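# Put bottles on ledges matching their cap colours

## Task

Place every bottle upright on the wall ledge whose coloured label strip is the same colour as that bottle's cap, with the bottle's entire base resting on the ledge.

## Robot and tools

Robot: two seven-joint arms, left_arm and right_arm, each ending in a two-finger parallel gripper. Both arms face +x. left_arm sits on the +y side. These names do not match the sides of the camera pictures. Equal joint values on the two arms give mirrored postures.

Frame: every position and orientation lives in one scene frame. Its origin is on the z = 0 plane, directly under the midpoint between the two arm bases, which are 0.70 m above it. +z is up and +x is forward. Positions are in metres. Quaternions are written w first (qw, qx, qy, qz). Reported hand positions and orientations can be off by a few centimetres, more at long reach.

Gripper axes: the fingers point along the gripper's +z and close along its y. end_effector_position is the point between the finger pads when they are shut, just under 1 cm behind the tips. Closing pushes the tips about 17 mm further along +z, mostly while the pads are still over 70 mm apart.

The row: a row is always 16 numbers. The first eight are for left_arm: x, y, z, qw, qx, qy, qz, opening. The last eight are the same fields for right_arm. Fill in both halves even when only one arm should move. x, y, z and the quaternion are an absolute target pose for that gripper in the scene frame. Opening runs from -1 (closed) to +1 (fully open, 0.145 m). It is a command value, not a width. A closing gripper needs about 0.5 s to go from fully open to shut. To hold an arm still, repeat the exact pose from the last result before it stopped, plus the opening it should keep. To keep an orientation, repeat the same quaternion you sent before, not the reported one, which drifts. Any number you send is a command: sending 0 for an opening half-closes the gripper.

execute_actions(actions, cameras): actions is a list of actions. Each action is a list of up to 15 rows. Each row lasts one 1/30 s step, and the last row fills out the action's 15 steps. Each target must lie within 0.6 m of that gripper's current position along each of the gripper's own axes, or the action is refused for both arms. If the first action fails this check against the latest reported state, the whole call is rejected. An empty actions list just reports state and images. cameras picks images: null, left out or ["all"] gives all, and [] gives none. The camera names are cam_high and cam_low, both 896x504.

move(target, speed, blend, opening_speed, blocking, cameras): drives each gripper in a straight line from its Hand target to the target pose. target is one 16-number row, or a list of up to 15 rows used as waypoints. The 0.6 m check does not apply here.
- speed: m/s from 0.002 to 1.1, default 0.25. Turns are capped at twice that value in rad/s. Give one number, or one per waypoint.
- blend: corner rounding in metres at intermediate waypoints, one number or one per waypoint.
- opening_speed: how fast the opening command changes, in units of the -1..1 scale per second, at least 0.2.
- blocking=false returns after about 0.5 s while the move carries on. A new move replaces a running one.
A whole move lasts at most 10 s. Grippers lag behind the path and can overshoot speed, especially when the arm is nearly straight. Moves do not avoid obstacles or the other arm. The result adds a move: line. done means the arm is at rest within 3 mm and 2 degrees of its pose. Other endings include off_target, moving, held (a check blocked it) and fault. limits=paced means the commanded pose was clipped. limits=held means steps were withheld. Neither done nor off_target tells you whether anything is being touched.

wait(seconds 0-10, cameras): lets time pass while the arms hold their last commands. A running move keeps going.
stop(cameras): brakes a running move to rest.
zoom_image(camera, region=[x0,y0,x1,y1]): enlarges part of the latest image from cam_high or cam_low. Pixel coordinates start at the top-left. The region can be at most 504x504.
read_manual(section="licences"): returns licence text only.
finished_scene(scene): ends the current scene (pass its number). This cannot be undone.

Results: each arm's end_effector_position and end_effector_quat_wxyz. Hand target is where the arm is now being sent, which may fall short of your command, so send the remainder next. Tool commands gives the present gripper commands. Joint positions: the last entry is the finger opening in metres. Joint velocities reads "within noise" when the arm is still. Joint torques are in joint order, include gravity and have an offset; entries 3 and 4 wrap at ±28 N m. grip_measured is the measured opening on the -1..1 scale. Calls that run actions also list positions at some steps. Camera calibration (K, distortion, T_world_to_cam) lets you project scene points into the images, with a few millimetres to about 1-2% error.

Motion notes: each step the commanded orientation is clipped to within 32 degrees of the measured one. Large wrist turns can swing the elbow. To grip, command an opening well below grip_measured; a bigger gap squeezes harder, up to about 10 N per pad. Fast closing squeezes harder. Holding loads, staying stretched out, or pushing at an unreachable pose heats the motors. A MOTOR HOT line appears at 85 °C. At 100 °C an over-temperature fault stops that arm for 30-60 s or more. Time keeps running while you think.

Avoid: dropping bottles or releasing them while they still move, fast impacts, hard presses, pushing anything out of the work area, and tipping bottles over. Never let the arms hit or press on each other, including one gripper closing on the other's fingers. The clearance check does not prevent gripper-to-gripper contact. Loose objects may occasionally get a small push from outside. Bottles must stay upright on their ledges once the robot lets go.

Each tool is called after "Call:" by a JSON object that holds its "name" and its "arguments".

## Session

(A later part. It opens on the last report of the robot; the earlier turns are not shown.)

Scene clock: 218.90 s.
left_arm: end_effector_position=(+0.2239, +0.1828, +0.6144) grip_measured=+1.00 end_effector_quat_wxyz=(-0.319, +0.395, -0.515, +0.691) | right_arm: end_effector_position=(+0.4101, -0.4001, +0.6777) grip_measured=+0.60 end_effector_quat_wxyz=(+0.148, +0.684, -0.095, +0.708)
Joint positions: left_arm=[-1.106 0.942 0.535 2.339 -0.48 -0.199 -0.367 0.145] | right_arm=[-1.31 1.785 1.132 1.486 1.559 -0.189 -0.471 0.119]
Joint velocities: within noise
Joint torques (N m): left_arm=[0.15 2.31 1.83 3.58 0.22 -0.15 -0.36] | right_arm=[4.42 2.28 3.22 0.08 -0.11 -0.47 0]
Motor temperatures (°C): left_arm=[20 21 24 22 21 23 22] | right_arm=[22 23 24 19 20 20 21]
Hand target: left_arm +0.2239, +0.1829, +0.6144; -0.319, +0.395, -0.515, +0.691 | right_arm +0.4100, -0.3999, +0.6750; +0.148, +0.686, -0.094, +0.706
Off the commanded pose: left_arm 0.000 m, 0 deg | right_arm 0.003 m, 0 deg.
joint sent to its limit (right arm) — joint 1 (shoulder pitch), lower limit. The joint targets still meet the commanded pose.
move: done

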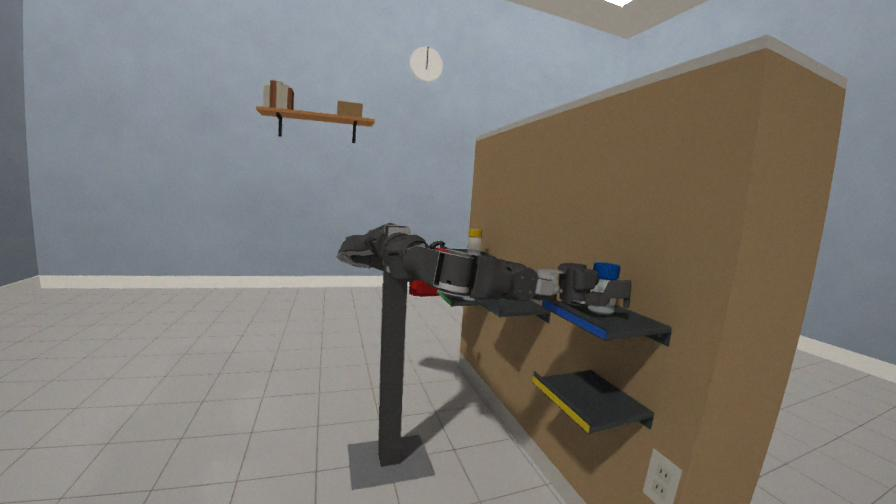

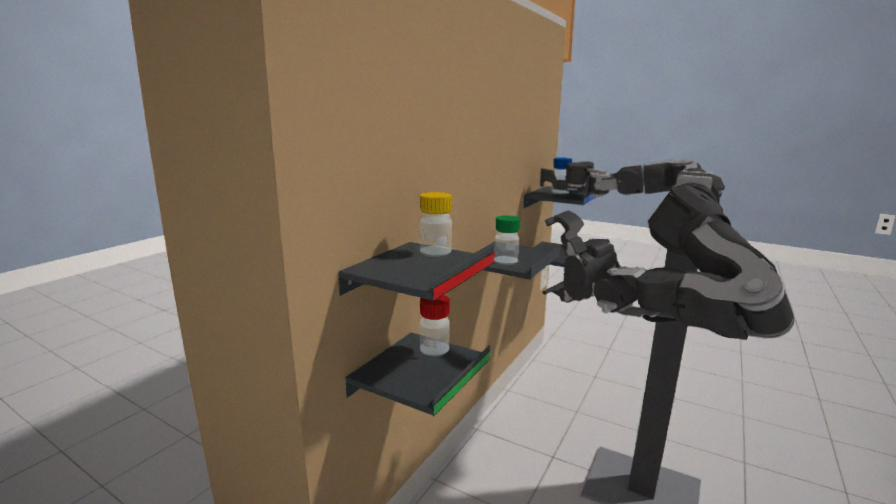

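Call:
{"name": "move", "arguments": {"target": [[0.22,0.25,0.66,0,0.7071,0,0.7071,1,0.30,-0.37,0.682,0.148,0.686,-0.094,0.706,0.6],[0.22,0.317,0.69,0,0.7071,0,0.7071,1,0.22,-0.3,0.69,0,0.7071,0,0.7071,0.6],[0.22,0.317,0.69,0,0.7071,0,0.7071,1,0.2,-0.28,0.45,0,0.7071,0,0.7071,1]], "speed": 0.2}}

Call:
{"name": "zoom_image", "arguments": {"camera": "cam_high", "region": [420, 200, 560, 320]}}

Call:
{"name": "zoom_image", "arguments": {"camera": "cam_low", "region": [330, 120, 630, 420]}}

Scene clock: 251.70 s.
left_arm: end_effector_position=(+0.2197, +0.3183, +0.6900) grip_measured=+1.00 end_effector_quat_wxyz=(-0.003, +0.706, +0.002, +0.708) | right_arm: end_effector_position=(+0.1997, -0.2815, +0.4493) grip_measured=+1.00 end_effector_quat_wxyz=(+0.002, +0.708, -0.004, +0.706)
Joint positions: left_arm=[-1.411 0.753 1.47 2.324 1.492 0.084 0.054 0.145] | right_arm=[-0.843 0.519 0.199 1.749 0.603 -0.583 0.09 0.145]
Joint velocities: within noise
Joint torques (N m): left_arm=[-0.83 1.49 2.71 0.84 0.22 -0.51 0.22] | right_arm=[-0.86 3.39 1.81 3.38 0.09 -0.53 0.12]
Motor temperatures (°C): left_arm=[20 21 24 22 21 23 22] | right_arm=[22 23 24 19 20 20 21]
Hand target: left_arm +0.2200, +0.3170, +0.6900; +0.000, +0.707, +0.000, +0.707 | right_arm +0.2000, -0.2800, +0.4500; +0.000, +0.707, +0.000, +0.707
Off the commanded pose: left_arm 0.001 m, 0 deg | right_arm 0.002 m, 1 deg.
joint read past its limit (left arm) — joint 1 (shoulder pitch), lower limit.
joint sent to its limit (left arm) — joint 1 (shoulder pitch), lower limit. The joint targets still meet the commanded pose.
move: done

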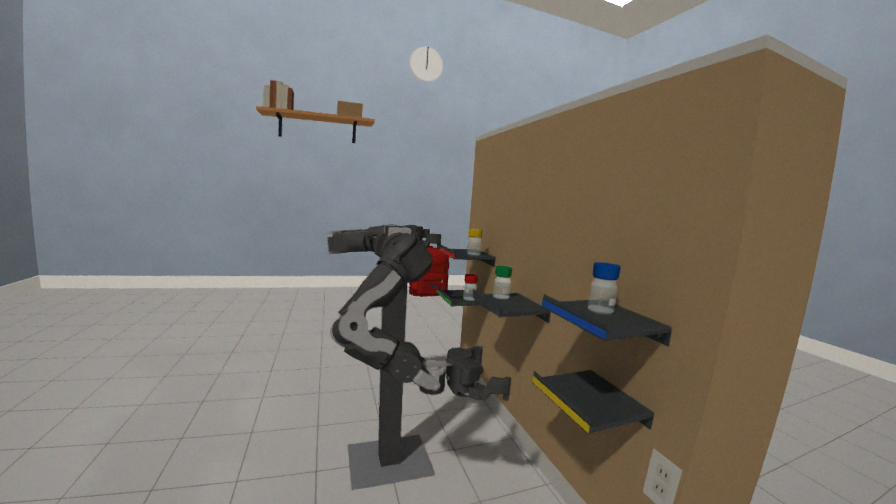

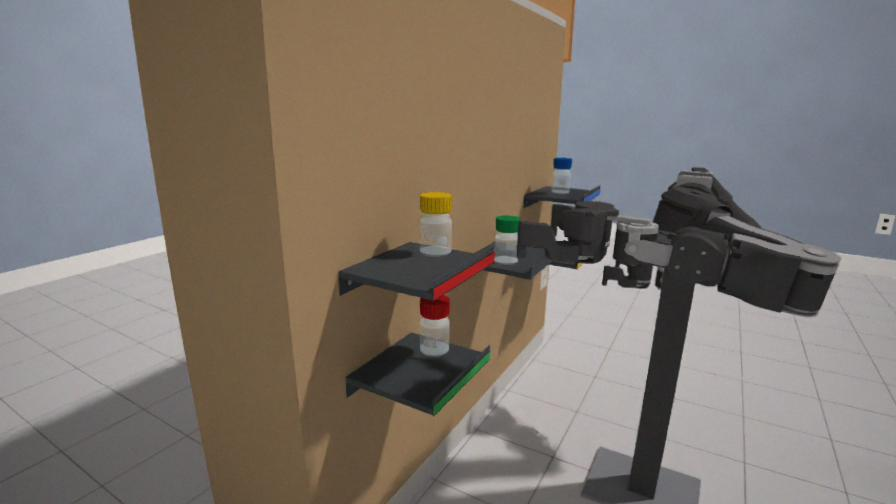

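Scaled by 3.600 from the camera's 896x504 image, which has a finer 1280x720 frame.

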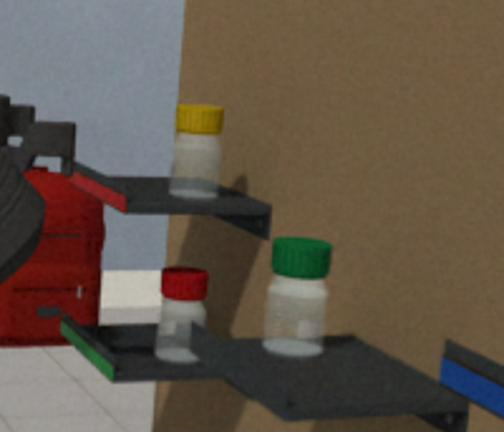

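Scaled by 1.680 from the camera's 896x504 image, which has a finer 1280x720 frame.

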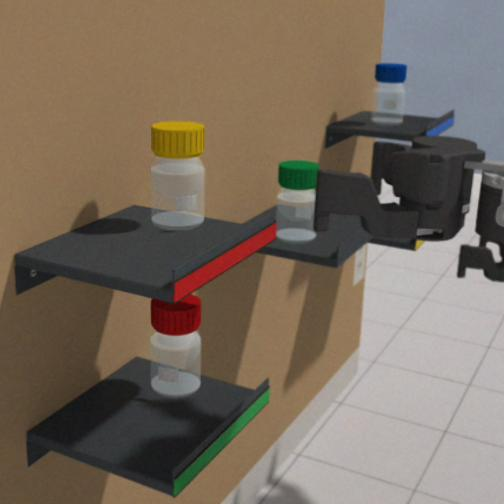

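Call:
{"name": "move", "arguments": {"target": [[0.37,0.317,0.688,0,0.7071,0,0.7071,1,0.2,-0.28,0.45,0,0.7071,0,0.7071,1]], "speed": 0.12}}

Call:
{"name": "zoom_image", "arguments": {"camera": "cam_high", "region": [420, 200, 560, 320]}}

Call:
{"name": "zoom_image", "arguments": {"camera": "cam_low", "region": [380, 150, 560, 300]}}

Scene clock: 263.57 s.
left_arm: end_effector_position=(+0.3701, +0.3163, +0.6908) grip_measured=+1.00 end_effector_quat_wxyz=(+0.001, +0.705, -0.002, +0.710) | right_arm: end_effector_position=(+0.1997, -0.2815, +0.4493) grip_measured=+1.00 end_effector_quat_wxyz=(+0.002, +0.708, -0.004, +0.706)
Joint positions: left_arm=[-1.405 1.563 1.373 1.843 1.557 -0.037 -0.261 0.145] | right_arm=[-0.843 0.519 0.199 1.749 0.603 -0.583 0.09 0.145]
Joint velocities: within noise
Joint torques (N m): left_arm=[4 1.23 2.74 0.43 0.06 -0.68 -0.01] | right_arm=[-0.88 3.31 1.65 3.38 0.09 -0.53 0.16]
Motor temperatures (°C): left_arm=[20 21 24 22 21 23 21] | right_arm=[22 23 24 19 20 20 21]
Hand target: left_arm +0.3700, +0.3170, +0.6880; +0.000, +0.707, +0.000, +0.707 | right_arm +0.2000, -0.2800, +0.4500; +0.000, +0.707, +0.000, +0.707
Off the commanded pose: left_arm 0.003 m, 0 deg | right_arm 0.002 m, 1 deg.
move: done

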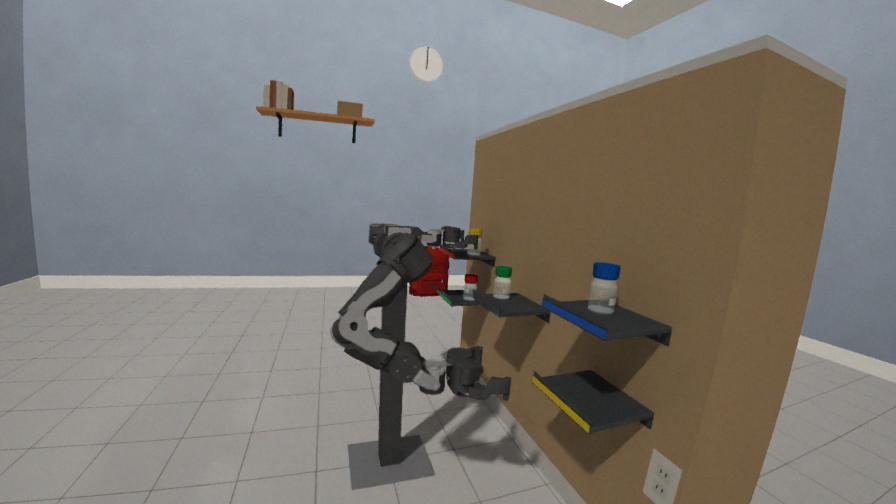

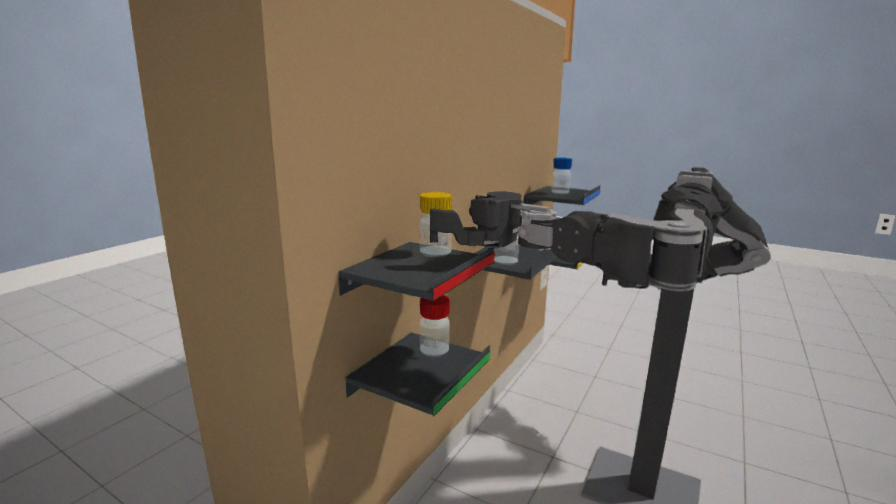

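Scaled by 3.600 from the camera's 896x504 image, which has a finer 1280x720 frame.

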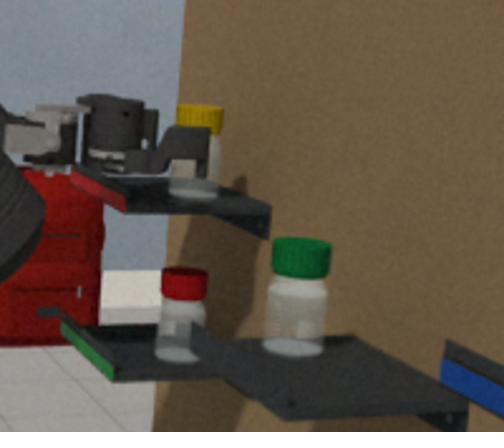

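Scaled by 2.800 from the camera's 896x504 image, which has a finer 1280x720 frame.

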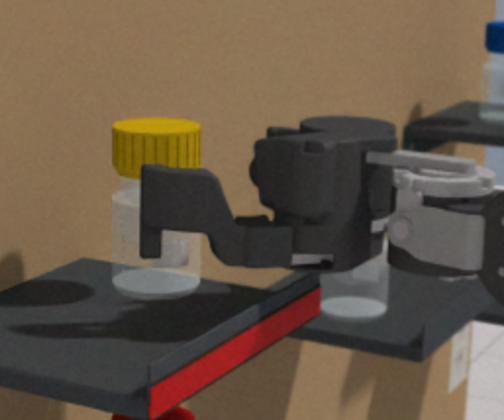

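Call:
{"name": "move", "arguments": {"target": [[0.413,0.317,0.688,0,0.7071,0,0.7071,1,0.2,-0.28,0.45,0,0.7071,0,0.7071,1],[0.413,0.317,0.688,0,0.7071,0,0.7071,-0.5,0.2,-0.28,0.45,0,0.7071,0,0.7071,1]], "speed": 0.1, "opening_speed": 1.0}}

Call:
{"name": "zoom_image", "arguments": {"camera": "cam_low", "region": [380, 150, 560, 300]}}

Scene clock: 290.23 s.
left_arm: end_effector_position=(+0.4132, +0.3171, +0.6916) grip_measured=-0.50 end_effector_quat_wxyz=(-0.005, +0.703, -0.003, +0.712) | right_arm: end_effector_position=(+0.1997, -0.2815, +0.4493) grip_measured=+1.00 end_effector_quat_wxyz=(+0.002, +0.708, -0.004, +0.706)
Joint positions: left_arm=[-1.407 1.76 1.347 1.634 1.584 -0.073 -0.252 0.038] | right_arm=[-0.843 0.519 0.199 1.749 0.603 -0.583 0.09 0.145]
Joint velocities: within noise
Joint torques (N m): left_arm=[5.82 1.38 2.76 -0.03 0.07 -0.63 0.19] | right_arm=[-0.88 3.31 1.77 3.4 0.09 -0.54 0.12]
Motor temperatures (°C): left_arm=[21 21 24 21 21 24 21] | right_arm=[21 23 23 20 20 21 21]
Hand target: left_arm +0.4129, +0.3170, +0.6880; -0.004, +0.706, -0.003, +0.708 | right_arm +0.2000, -0.2800, +0.4500; +0.000, +0.707, +0.000, +0.707
Off the commanded pose: left_arm 0.004 m, 1 deg | right_arm 0.002 m, 1 deg.
joint sent to its limit (left arm) — joint 1 (shoulder pitch), lower limit; joint 5 (forearm roll), upper limit. The joint targets still meet the commanded pose.
move: off_target (left_arm)

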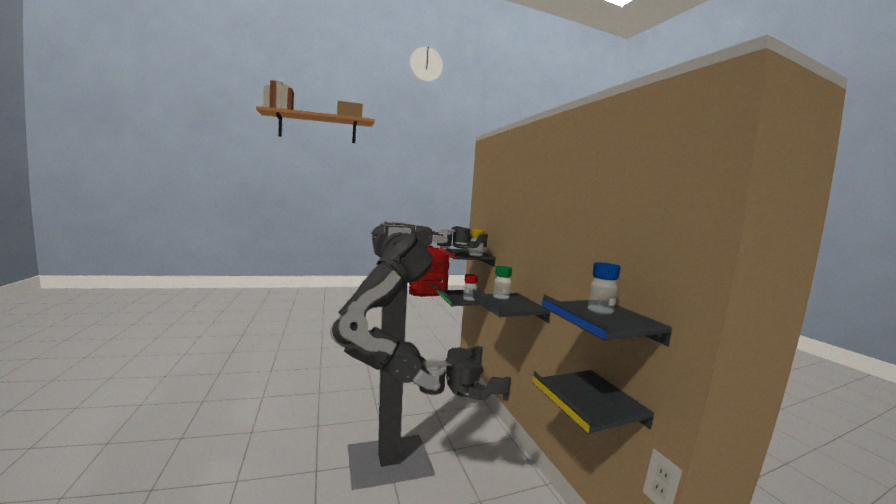

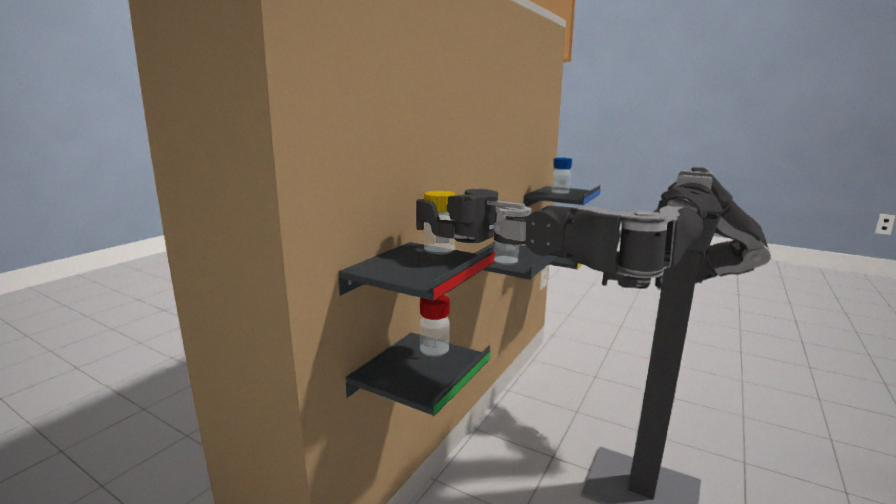

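Scaled by 2.800 from the camera's 896x504 image, which has a finer 1280x720 frame.

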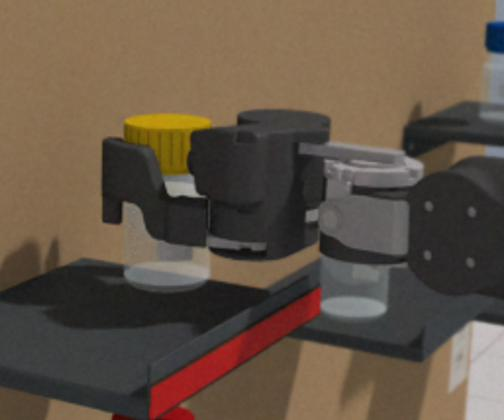

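Call:
{"name": "move", "arguments": {"target": [[0.413,0.317,0.688,0,0.7071,0,0.7071,-0.9,0.2,-0.28,0.45,0,0.7071,0,0.7071,1]], "opening_speed": 0.5}}

Call:
{"name": "zoom_image", "arguments": {"camera": "cam_low", "region": [380, 150, 560, 300]}}

Call:
{"name": "zoom_image", "arguments": {"camera": "cam_high", "region": [430, 210, 520, 280]}}

Scene clock: 300.40 s.
left_arm: end_effector_position=(+0.4132, +0.3171, +0.6917) grip_measured=-0.56 end_effector_quat_wxyz=(-0.005, +0.703, -0.003, +0.712) | right_arm: end_effector_position=(+0.1997, -0.2815, +0.4493) grip_measured=+1.00 end_effector_quat_wxyz=(+0.002, +0.708, -0.004, +0.706)
Joint positions: left_arm=[-1.407 1.76 1.347 1.634 1.584 -0.074 -0.252 0.034] | right_arm=[-0.843 0.519 0.199 1.749 0.603 -0.583 0.09 0.145]
Joint velocities: within noise
Joint torques (N m): left_arm=[5.76 1.15 2.69 0.12 0.07 -0.62 0.2] | right_arm=[-0.78 3.31 1.83 3.33 0.09 -0.54 0.15]
Motor temperatures (°C): left_arm=[21 21 25 21 21 24 21] | right_arm=[21 23 23 20 20 21 21]
Hand target: left_arm +0.4129, +0.3170, +0.6880; -0.003, +0.706, -0.003, +0.708 | right_arm +0.2000, -0.2800, +0.4500; +0.000, +0.707, +0.000, +0.707
Off the commanded pose: left_arm 0.004 m, 1 deg | right_arm 0.002 m, 1 deg.
joint sent to its limit (left arm) — joint 1 (shoulder pitch), lower limit; joint 5 (forearm roll), upper limit. The joint targets still meet the commanded pose.
move: off_target (left_arm)

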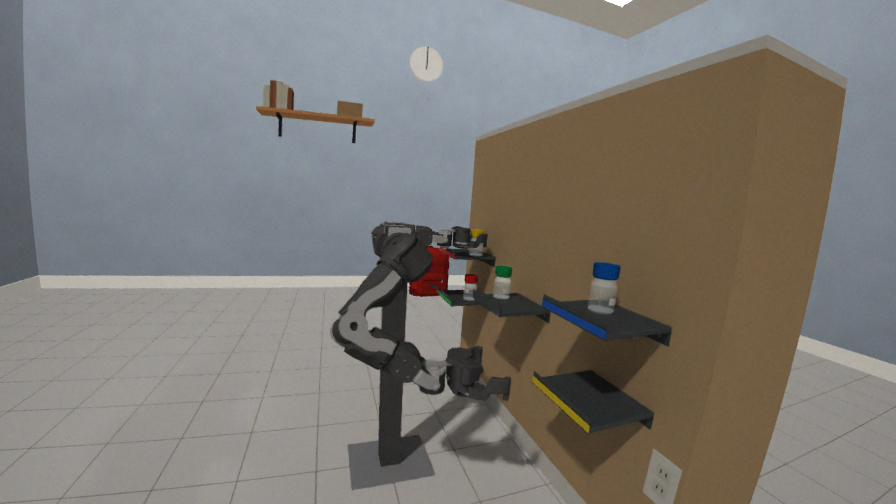

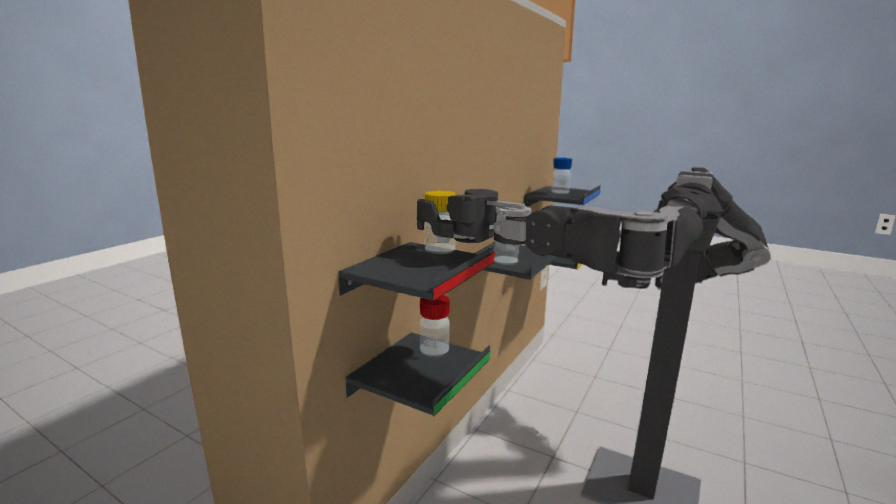

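Scaled by 2.800 from the camera's 896x504 image, which has a finer 1280x720 frame.

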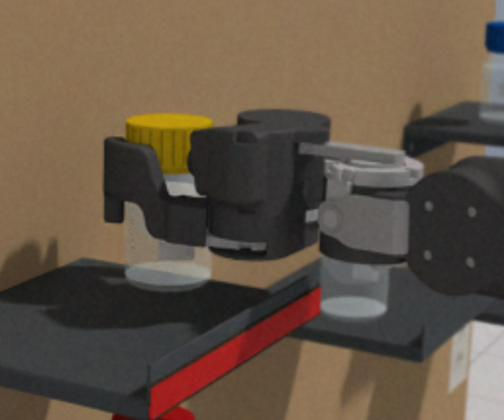

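Scaled by 5.600 from the camera's 896x504 image, which has a finer 1280x720 frame.

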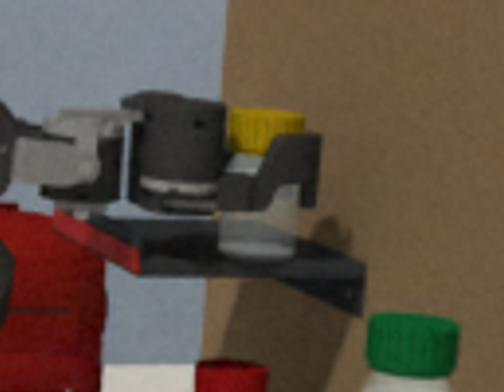

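Call:
{"name": "move", "arguments": {"target": [[0.413,0.317,0.688,0,0.7071,0,0.7071,0.4,0.2,-0.28,0.45,0,0.7071,0,0.7071,1],[0.391,0.317,0.684,0,0.7071,0,0.7071,0.4,0.2,-0.28,0.45,0,0.7071,0,0.7071,1],[0.391,0.317,0.684,0,0.7071,0,0.7071,-0.5,0.2,-0.28,0.45,0,0.7071,0,0.7071,1]], "speed": 0.1, "opening_speed": 0.8}}

Call:
{"name": "zoom_image", "arguments": {"camera": "cam_low", "region": [380, 150, 560, 300]}}

Call:
{"name": "zoom_image", "arguments": {"camera": "cam_high", "region": [430, 210, 520, 280]}}

Scene clock: 315.93 s.
left_arm: end_effector_position=(+0.3911, +0.3168, +0.6875) grip_measured=-0.24 end_effector_quat_wxyz=(+0.001, +0.704, +0.000, +0.710) | right_arm: end_effector_position=(+0.1997, -0.2815, +0.4493) grip_measured=+1.00 end_effector_quat_wxyz=(+0.002, +0.708, -0.004, +0.706)
Joint positions: left_arm=[-1.407 1.661 1.345 1.743 1.574 -0.074 -0.258 0.058] | right_arm=[-0.843 0.519 0.199 1.749 0.603 -0.583 0.09 0.145]
Joint velocities: within noise
Joint torques (N m): left_arm=[4.92 1.36 2.59 0.49 -0.03 -0.62 -0.01] | right_arm=[-0.78 3.42 1.69 3.45 0.11 -0.53 0.14]
Motor temperatures (°C): left_arm=[22 21 25 21 21 24 21] | right_arm=[21 23 23 20 20 21 21]
Hand target: left_arm +0.3909, +0.3171, +0.6840; +0.000, +0.707, +0.000, +0.707 | right_arm +0.2000, -0.2800, +0.4500; +0.000, +0.707, +0.000, +0.707
Off the commanded pose: left_arm 0.004 m, 1 deg | right_arm 0.002 m, 1 deg.
joint sent to its limit (left arm) — joint 1 (shoulder pitch), lower limit. The joint targets still meet the commanded pose.
move: off_target (left_arm); target 3's new opening was sent with left_arm's hand 0.004 m and 1 deg from that target

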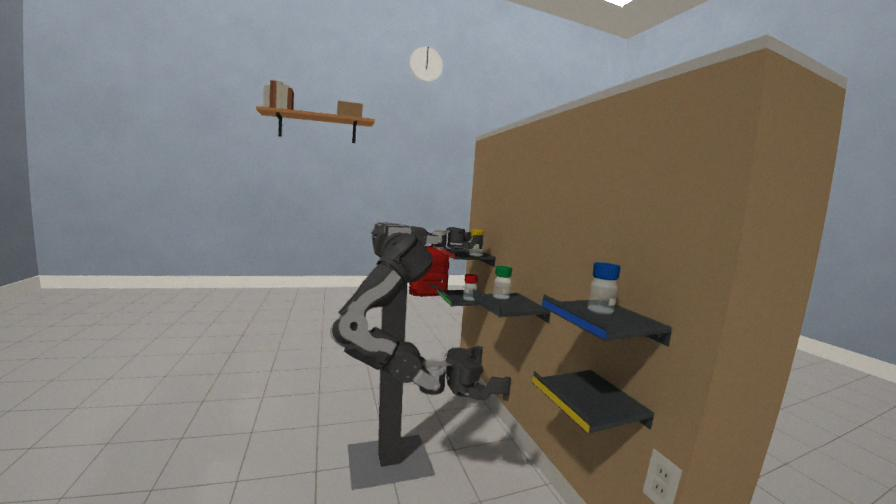

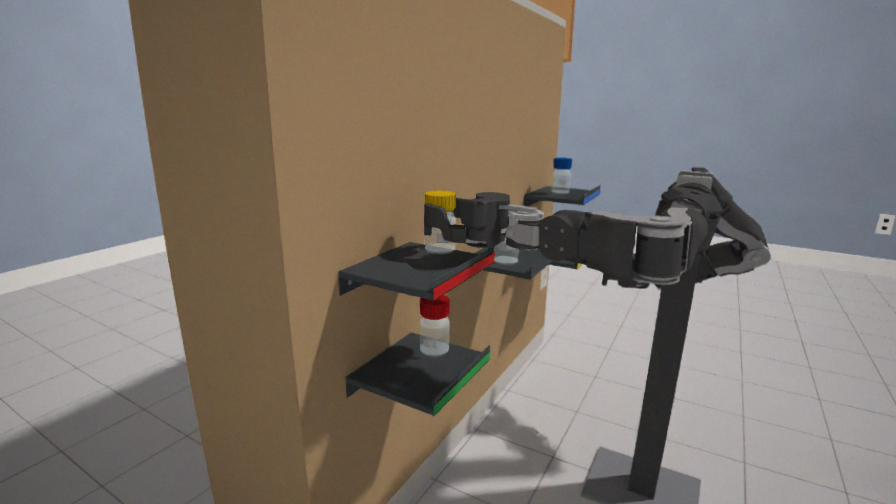

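Scaled by 2.800 from the camera's 896x504 image, which has a finer 1280x720 frame.

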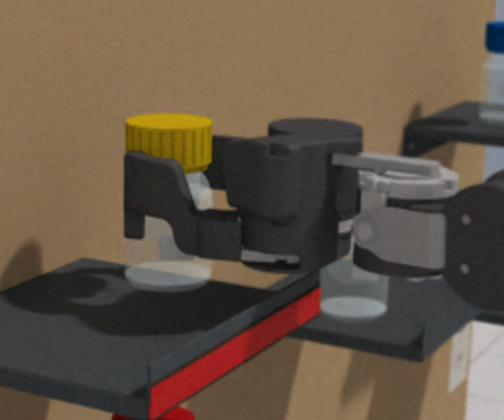

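Scaled by 5.600 from the camera's 896x504 image, which has a finer 1280x720 frame.

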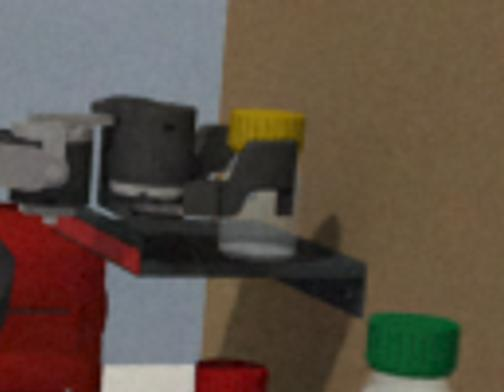

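Call:
{"name": "move", "arguments": {"target": [[0.391,0.317,0.73,0,0.7071,0,0.7071,-0.6,0.2,-0.28,0.45,0,0.7071,0,0.7071,1],[0.23,0.30,0.73,0,0.7071,0,0.7071,-0.6,0.2,-0.28,0.45,0,0.7071,0,0.7071,1],[0.23,-0.04,0.66,0,0.7071,0,0.7071,-0.6,0.2,-0.28,0.42,0,0.7071,0,0.7071,1]], "speed": 0.18}}

Call:
{"name": "zoom_image", "arguments": {"camera": "cam_low", "region": [400, 150, 640, 330]}}

Scene clock: 328.17 s.
left_arm: end_effector_position=(+0.2171, -0.0014, +0.6637) grip_measured=-0.24 end_effector_quat_wxyz=(+0.378, +0.636, -0.388, +0.550) | right_arm: end_effector_position=(+0.2004, -0.2819, +0.4210) grip_measured=+1.00 end_effector_quat_wxyz=(+0.003, +0.707, -0.002, +0.707)
Joint positions: left_arm=[-1.407 2.012 1.289 2.431 1.584 -0.038 -0.143 0.058] | right_arm=[-0.748 0.51 0.115 1.587 0.587 -0.675 0.111 0.145]
Joint velocities: within noise
Joint torques (N m): left_arm=[4.42 0.54 2.99 0.62 0.12 -0.79 0.26] | right_arm=[-0.41 2.89 1.06 2.59 0.11 -0.56 0.15]
Motor temperatures (°C): left_arm=[22 21 25 21 21 24 21] | right_arm=[21 23 23 20 20 21 21]
Hand target: left_arm +0.2164, -0.0018, +0.6650; +0.381, +0.634, -0.387, +0.551 | right_arm +0.2000, -0.2800, +0.4201; +0.000, +0.707, +0.000, +0.707
Off the commanded pose: left_arm 0.041 m, 66 deg; orientation clipped | right_arm 0.002 m, 0 deg.
joint read past its limit (left arm) — joint 2 (shoulder roll), upper limit.
joint sent to its limit (left arm) — joint 1 (shoulder pitch), lower limit; joint 2 (shoulder roll), upper limit; joint 4 (elbow), upper limit, where the elbow is as bent as it goes; joint 5 (forearm roll), upper limit. The joint targets are off in position and orientation.
move: off_target (left_arm); limits=paced

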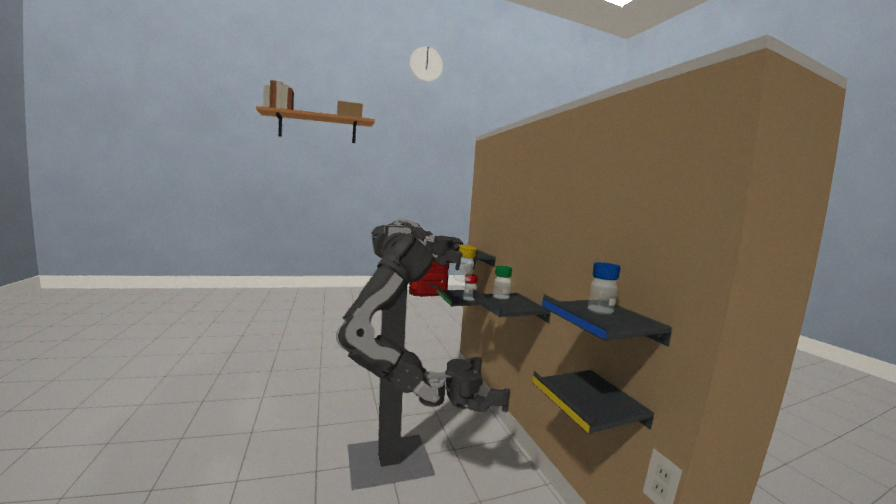

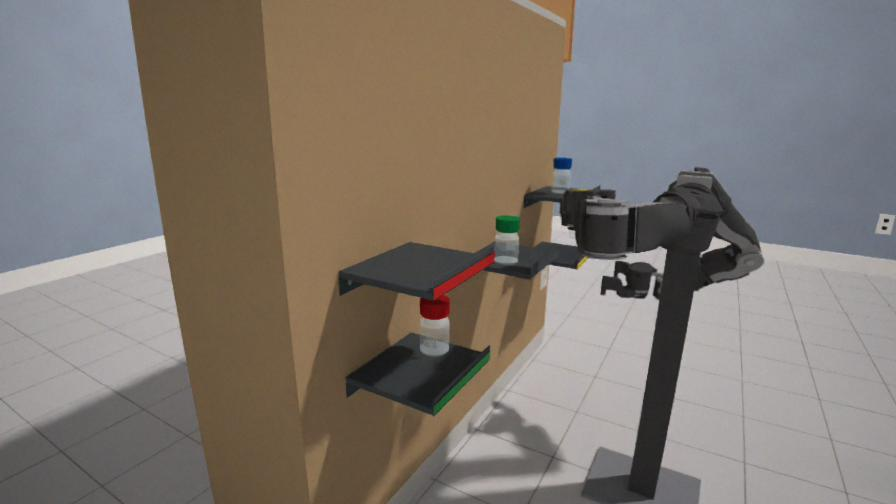

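Scaled by 2.100 from the camera's 896x504 image, which has a finer 1280x720 frame.

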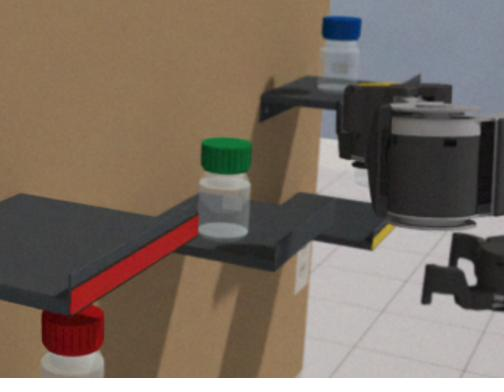

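Call:
{"name": "move", "arguments": {"target": [[0.22,0.20,0.69,0,0.7071,0,0.7071,-0.6,0.2,-0.30,0.38,0,0.7071,0,0.7071,1],[0.21,0.28,0.66,0,0.7071,0,0.7071,-0.6,0.2,-0.32,0.36,0,0.7071,0,0.7071,1],[0.2,0.27,0.45,0,0.7071,0,0.7071,-0.6,0.2,-0.32,0.36,0,0.7071,0,0.7071,1]], "speed": 0.2}}

Call:
{"name": "move", "arguments": {"target": [[0.21,0.1,0.48,0,0.7071,0,0.7071,-0.6,0.2,-0.32,0.36,0,0.7071,0,0.7071,1],[0.23,-0.05,0.53,0,0.7071,0,0.7071,-0.6,0.2,-0.32,0.36,0,0.7071,0,0.7071,1]], "speed": 0.2}}

Scene clock: 345.83 s.
left_arm: end_effector_position=(+0.1993, +0.2708, +0.4477) grip_measured=-0.24 end_effector_quat_wxyz=(-0.001, +0.712, +0.003, +0.702) | right_arm: end_effector_position=(+0.2003, -0.3200, +0.3605) grip_measured=+1.00 end_effector_quat_wxyz=(+0.000, +0.707, +0.000, +0.707)
Joint positions: left_arm=[-0.842 0.491 0.18 1.776 0.557 -0.563 0.065 0.058] | right_arm=[-0.455 0.377 0.266 1.053 0.663 -0.785 0.592 0.145]
Joint velocities: within noise
Joint torques (N m): left_arm=[-0.46 2.84 1.31 4.4 0.13 -0.98 0.23] | right_arm=[0.2 3.6 2.45 2.3 0.28 -0.3 0.15]
Motor temperatures (°C): left_arm=[21 21 25 21 21 25 21] | right_arm=[21 23 23 20 20 21 21]
Hand target: left_arm +0.2000, +0.2700, +0.4500; +0.000, +0.707, +0.000, +0.707 | right_arm +0.2000, -0.3201, +0.3600; +0.000, +0.707, +0.000, +0.707
Off the commanded pose: left_arm 0.003 m, 1 deg | right_arm 0.001 m, 0 deg.
joint read past its limit (right arm) — joint 6 (wrist pitch), lower limit.
joint sent to its limit (right arm) — joint 6 (wrist pitch), lower limit. The joint targets still meet the commanded pose.
move: done

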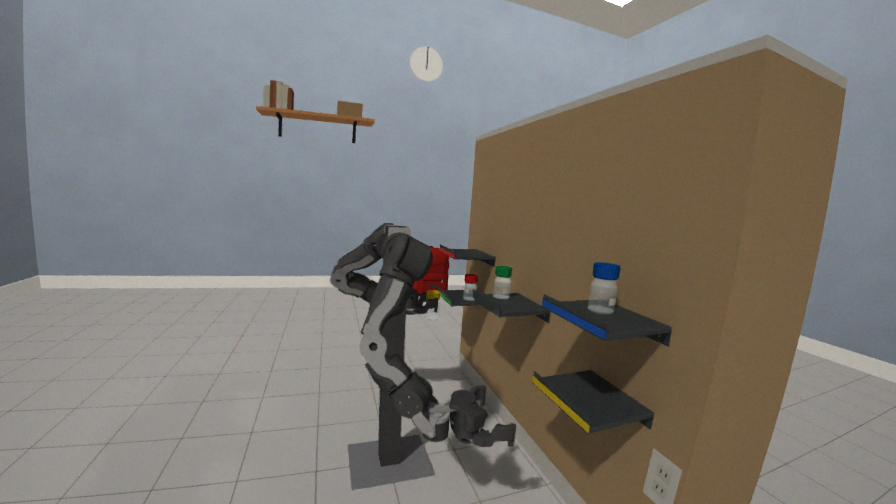

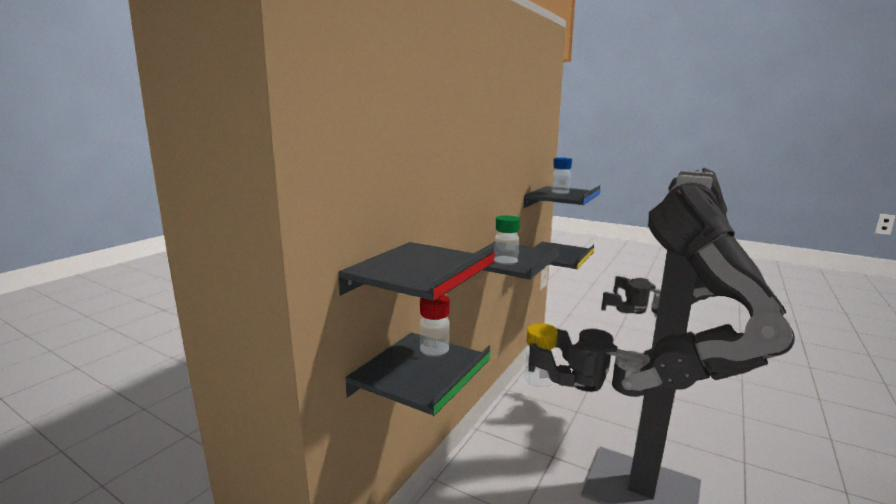

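Scene clock: 350.20 s.
left_arm: end_effector_position=(+0.2381, -0.0445, +0.5278) grip_measured=-0.25 end_effector_quat_wxyz=(-0.012, +0.707, -0.002, +0.708) | right_arm: end_effector_position=(+0.2003, -0.3200, +0.3605) grip_measured=+1.00 end_effector_quat_wxyz=(+0.000, +0.707, +0.000, +0.707)
Joint positions: left_arm=[0.173 0.031 -1.358 1.79 0.176 0.241 -1.408 0.057] | right_arm=[-0.455 0.377 0.266 1.053 0.663 -0.785 0.592 0.145]
Joint velocities: within noise
Joint torques (N m): left_arm=[-1.07 -6.45 -3.3 6.76 -0.91 -0.3 -0.07] | right_arm=[0.07 3.6 2.45 2.32 0.26 -0.28 0.16]
Motor temperatures (°C): left_arm=[22 24 30 22 23 25 21] | right_arm=[21 23 23 20 20 21 21]
Hand target: left_arm +0.2303, -0.0499, +0.5301; +0.000, +0.707, +0.000, +0.707 | right_arm +0.2000, -0.3201, +0.3600; +0.000, +0.707, +0.000, +0.707
Off the commanded pose: left_arm 0.010 m, 1 deg | right_arm 0.001 m, 0 deg.
joint read past its limit (right arm) — joint 6 (wrist pitch), lower limit.
joint sent to its limit (right arm) — joint 6 (wrist pitch), lower limit. The joint targets still meet the commanded pose.
move: off_target (left_arm)

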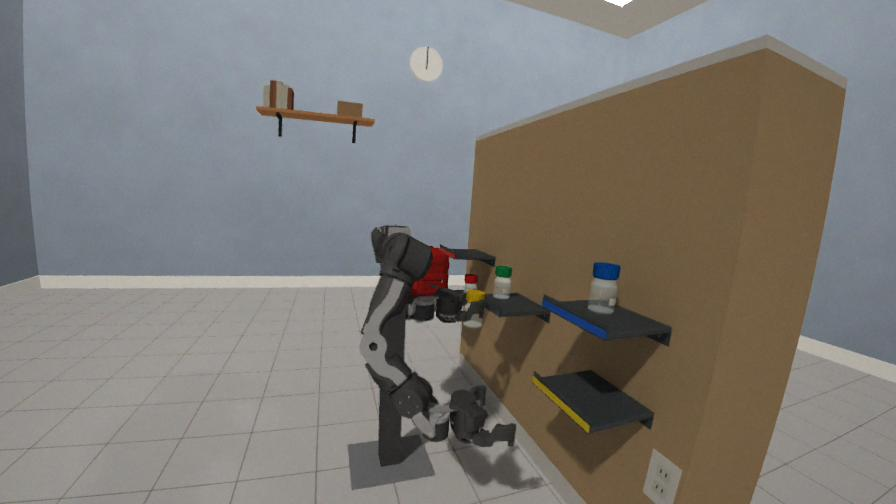

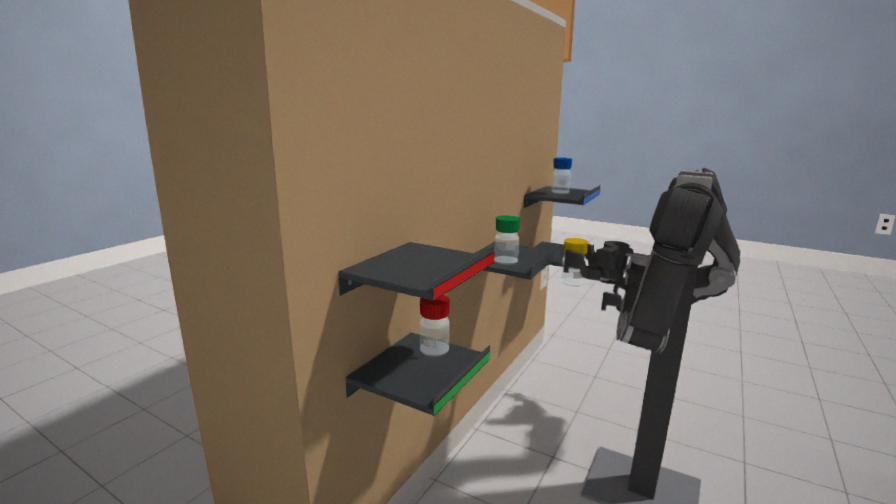

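Call:
{"name": "move", "arguments": {"target": [[0.24,-0.045,0.64,0.123,0.696,-0.123,0.696,-0.6,0.2,-0.32,0.36,0,0.7071,0,0.7071,1],[0.40,-0.074,0.64,0.123,0.696,-0.123,0.696,-0.6,0.2,-0.32,0.36,0,0.7071,0,0.7071,1]], "speed": 0.15}}

Call:
{"name": "zoom_image", "arguments": {"camera": "cam_high", "region": [440, 220, 580, 340]}}

Call:
{"name": "zoom_image", "arguments": {"camera": "cam_low", "region": [460, 180, 640, 300]}}

Scene clock: 362.47 s.
left_arm: end_effector_position=(+0.4004, -0.0728, +0.6380) grip_measured=-0.25 end_effector_quat_wxyz=(+0.120, +0.699, -0.123, +0.694) | right_arm: end_effector_position=(+0.2003, -0.3200, +0.3605) grip_measured=+1.00 end_effector_quat_wxyz=(+0.000, +0.707, +0.000, +0.707)
Joint positions: left_arm=[0.851 0.04 -0.983 1.589 0.781 0.428 -0.802 0.057] | right_arm=[-0.455 0.377 0.266 1.053 0.663 -0.785 0.592 0.145]
Joint velocities: within noise
Joint torques (N m): left_arm=[9.16 -2.41 1.98 3.73 -0.32 -0.74 0.19] | right_arm=[0.15 3.6 2.54 2.29 0.27 -0.3 0.16]
Motor temperatures (°C): left_arm=[21 24 28 23 23 24 21] | right_arm=[21 23 23 20 20 20 21]
Hand target: left_arm +0.4001, -0.0739, +0.6399; +0.123, +0.696, -0.123, +0.696 | right_arm +0.2000, -0.3201, +0.3600; +0.000, +0.707, +0.000, +0.707
Off the commanded pose: left_arm 0.002 m, 1 deg | right_arm 0.001 m, 0 deg.
joint read past its limit (right arm) — joint 6 (wrist pitch), lower limit.
joint sent to its limit (right arm) — joint 6 (wrist pitch), lower limit. The joint targets still meet the commanded pose.
move: done

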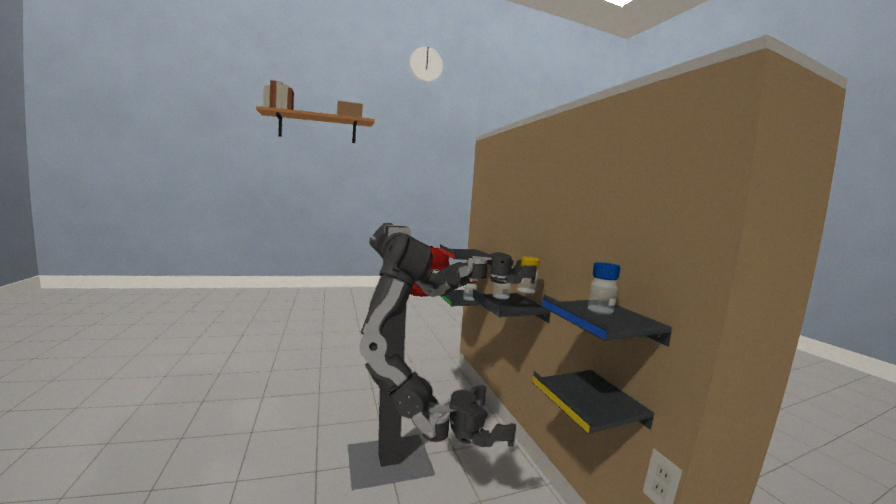

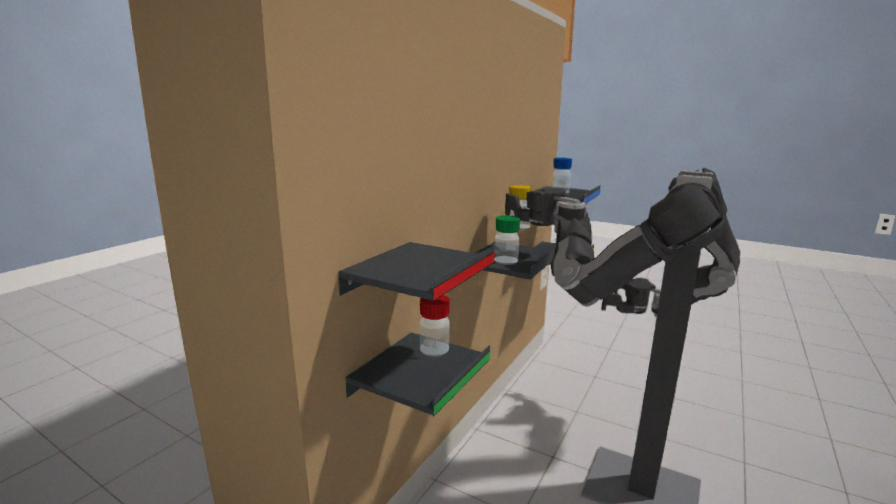

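Scaled by 3.600 from the camera's 896x504 image, which has a finer 1280x720 frame.

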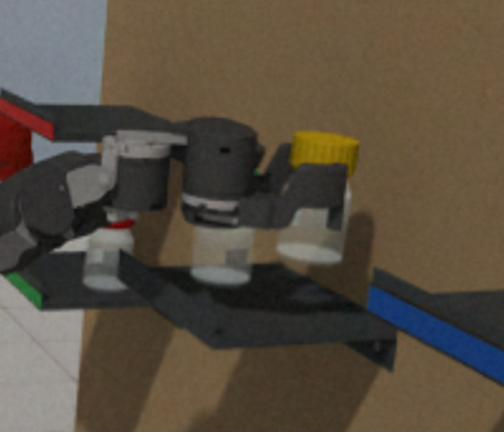

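Scaled by 2.800 from the camera's 896x504 image, which has a finer 1280x720 frame.

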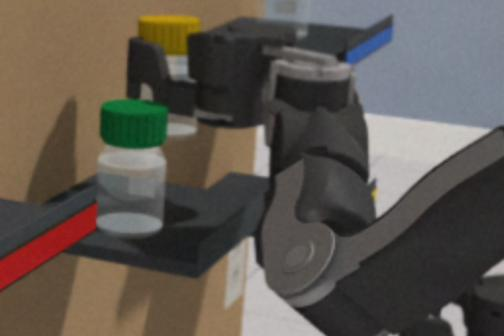

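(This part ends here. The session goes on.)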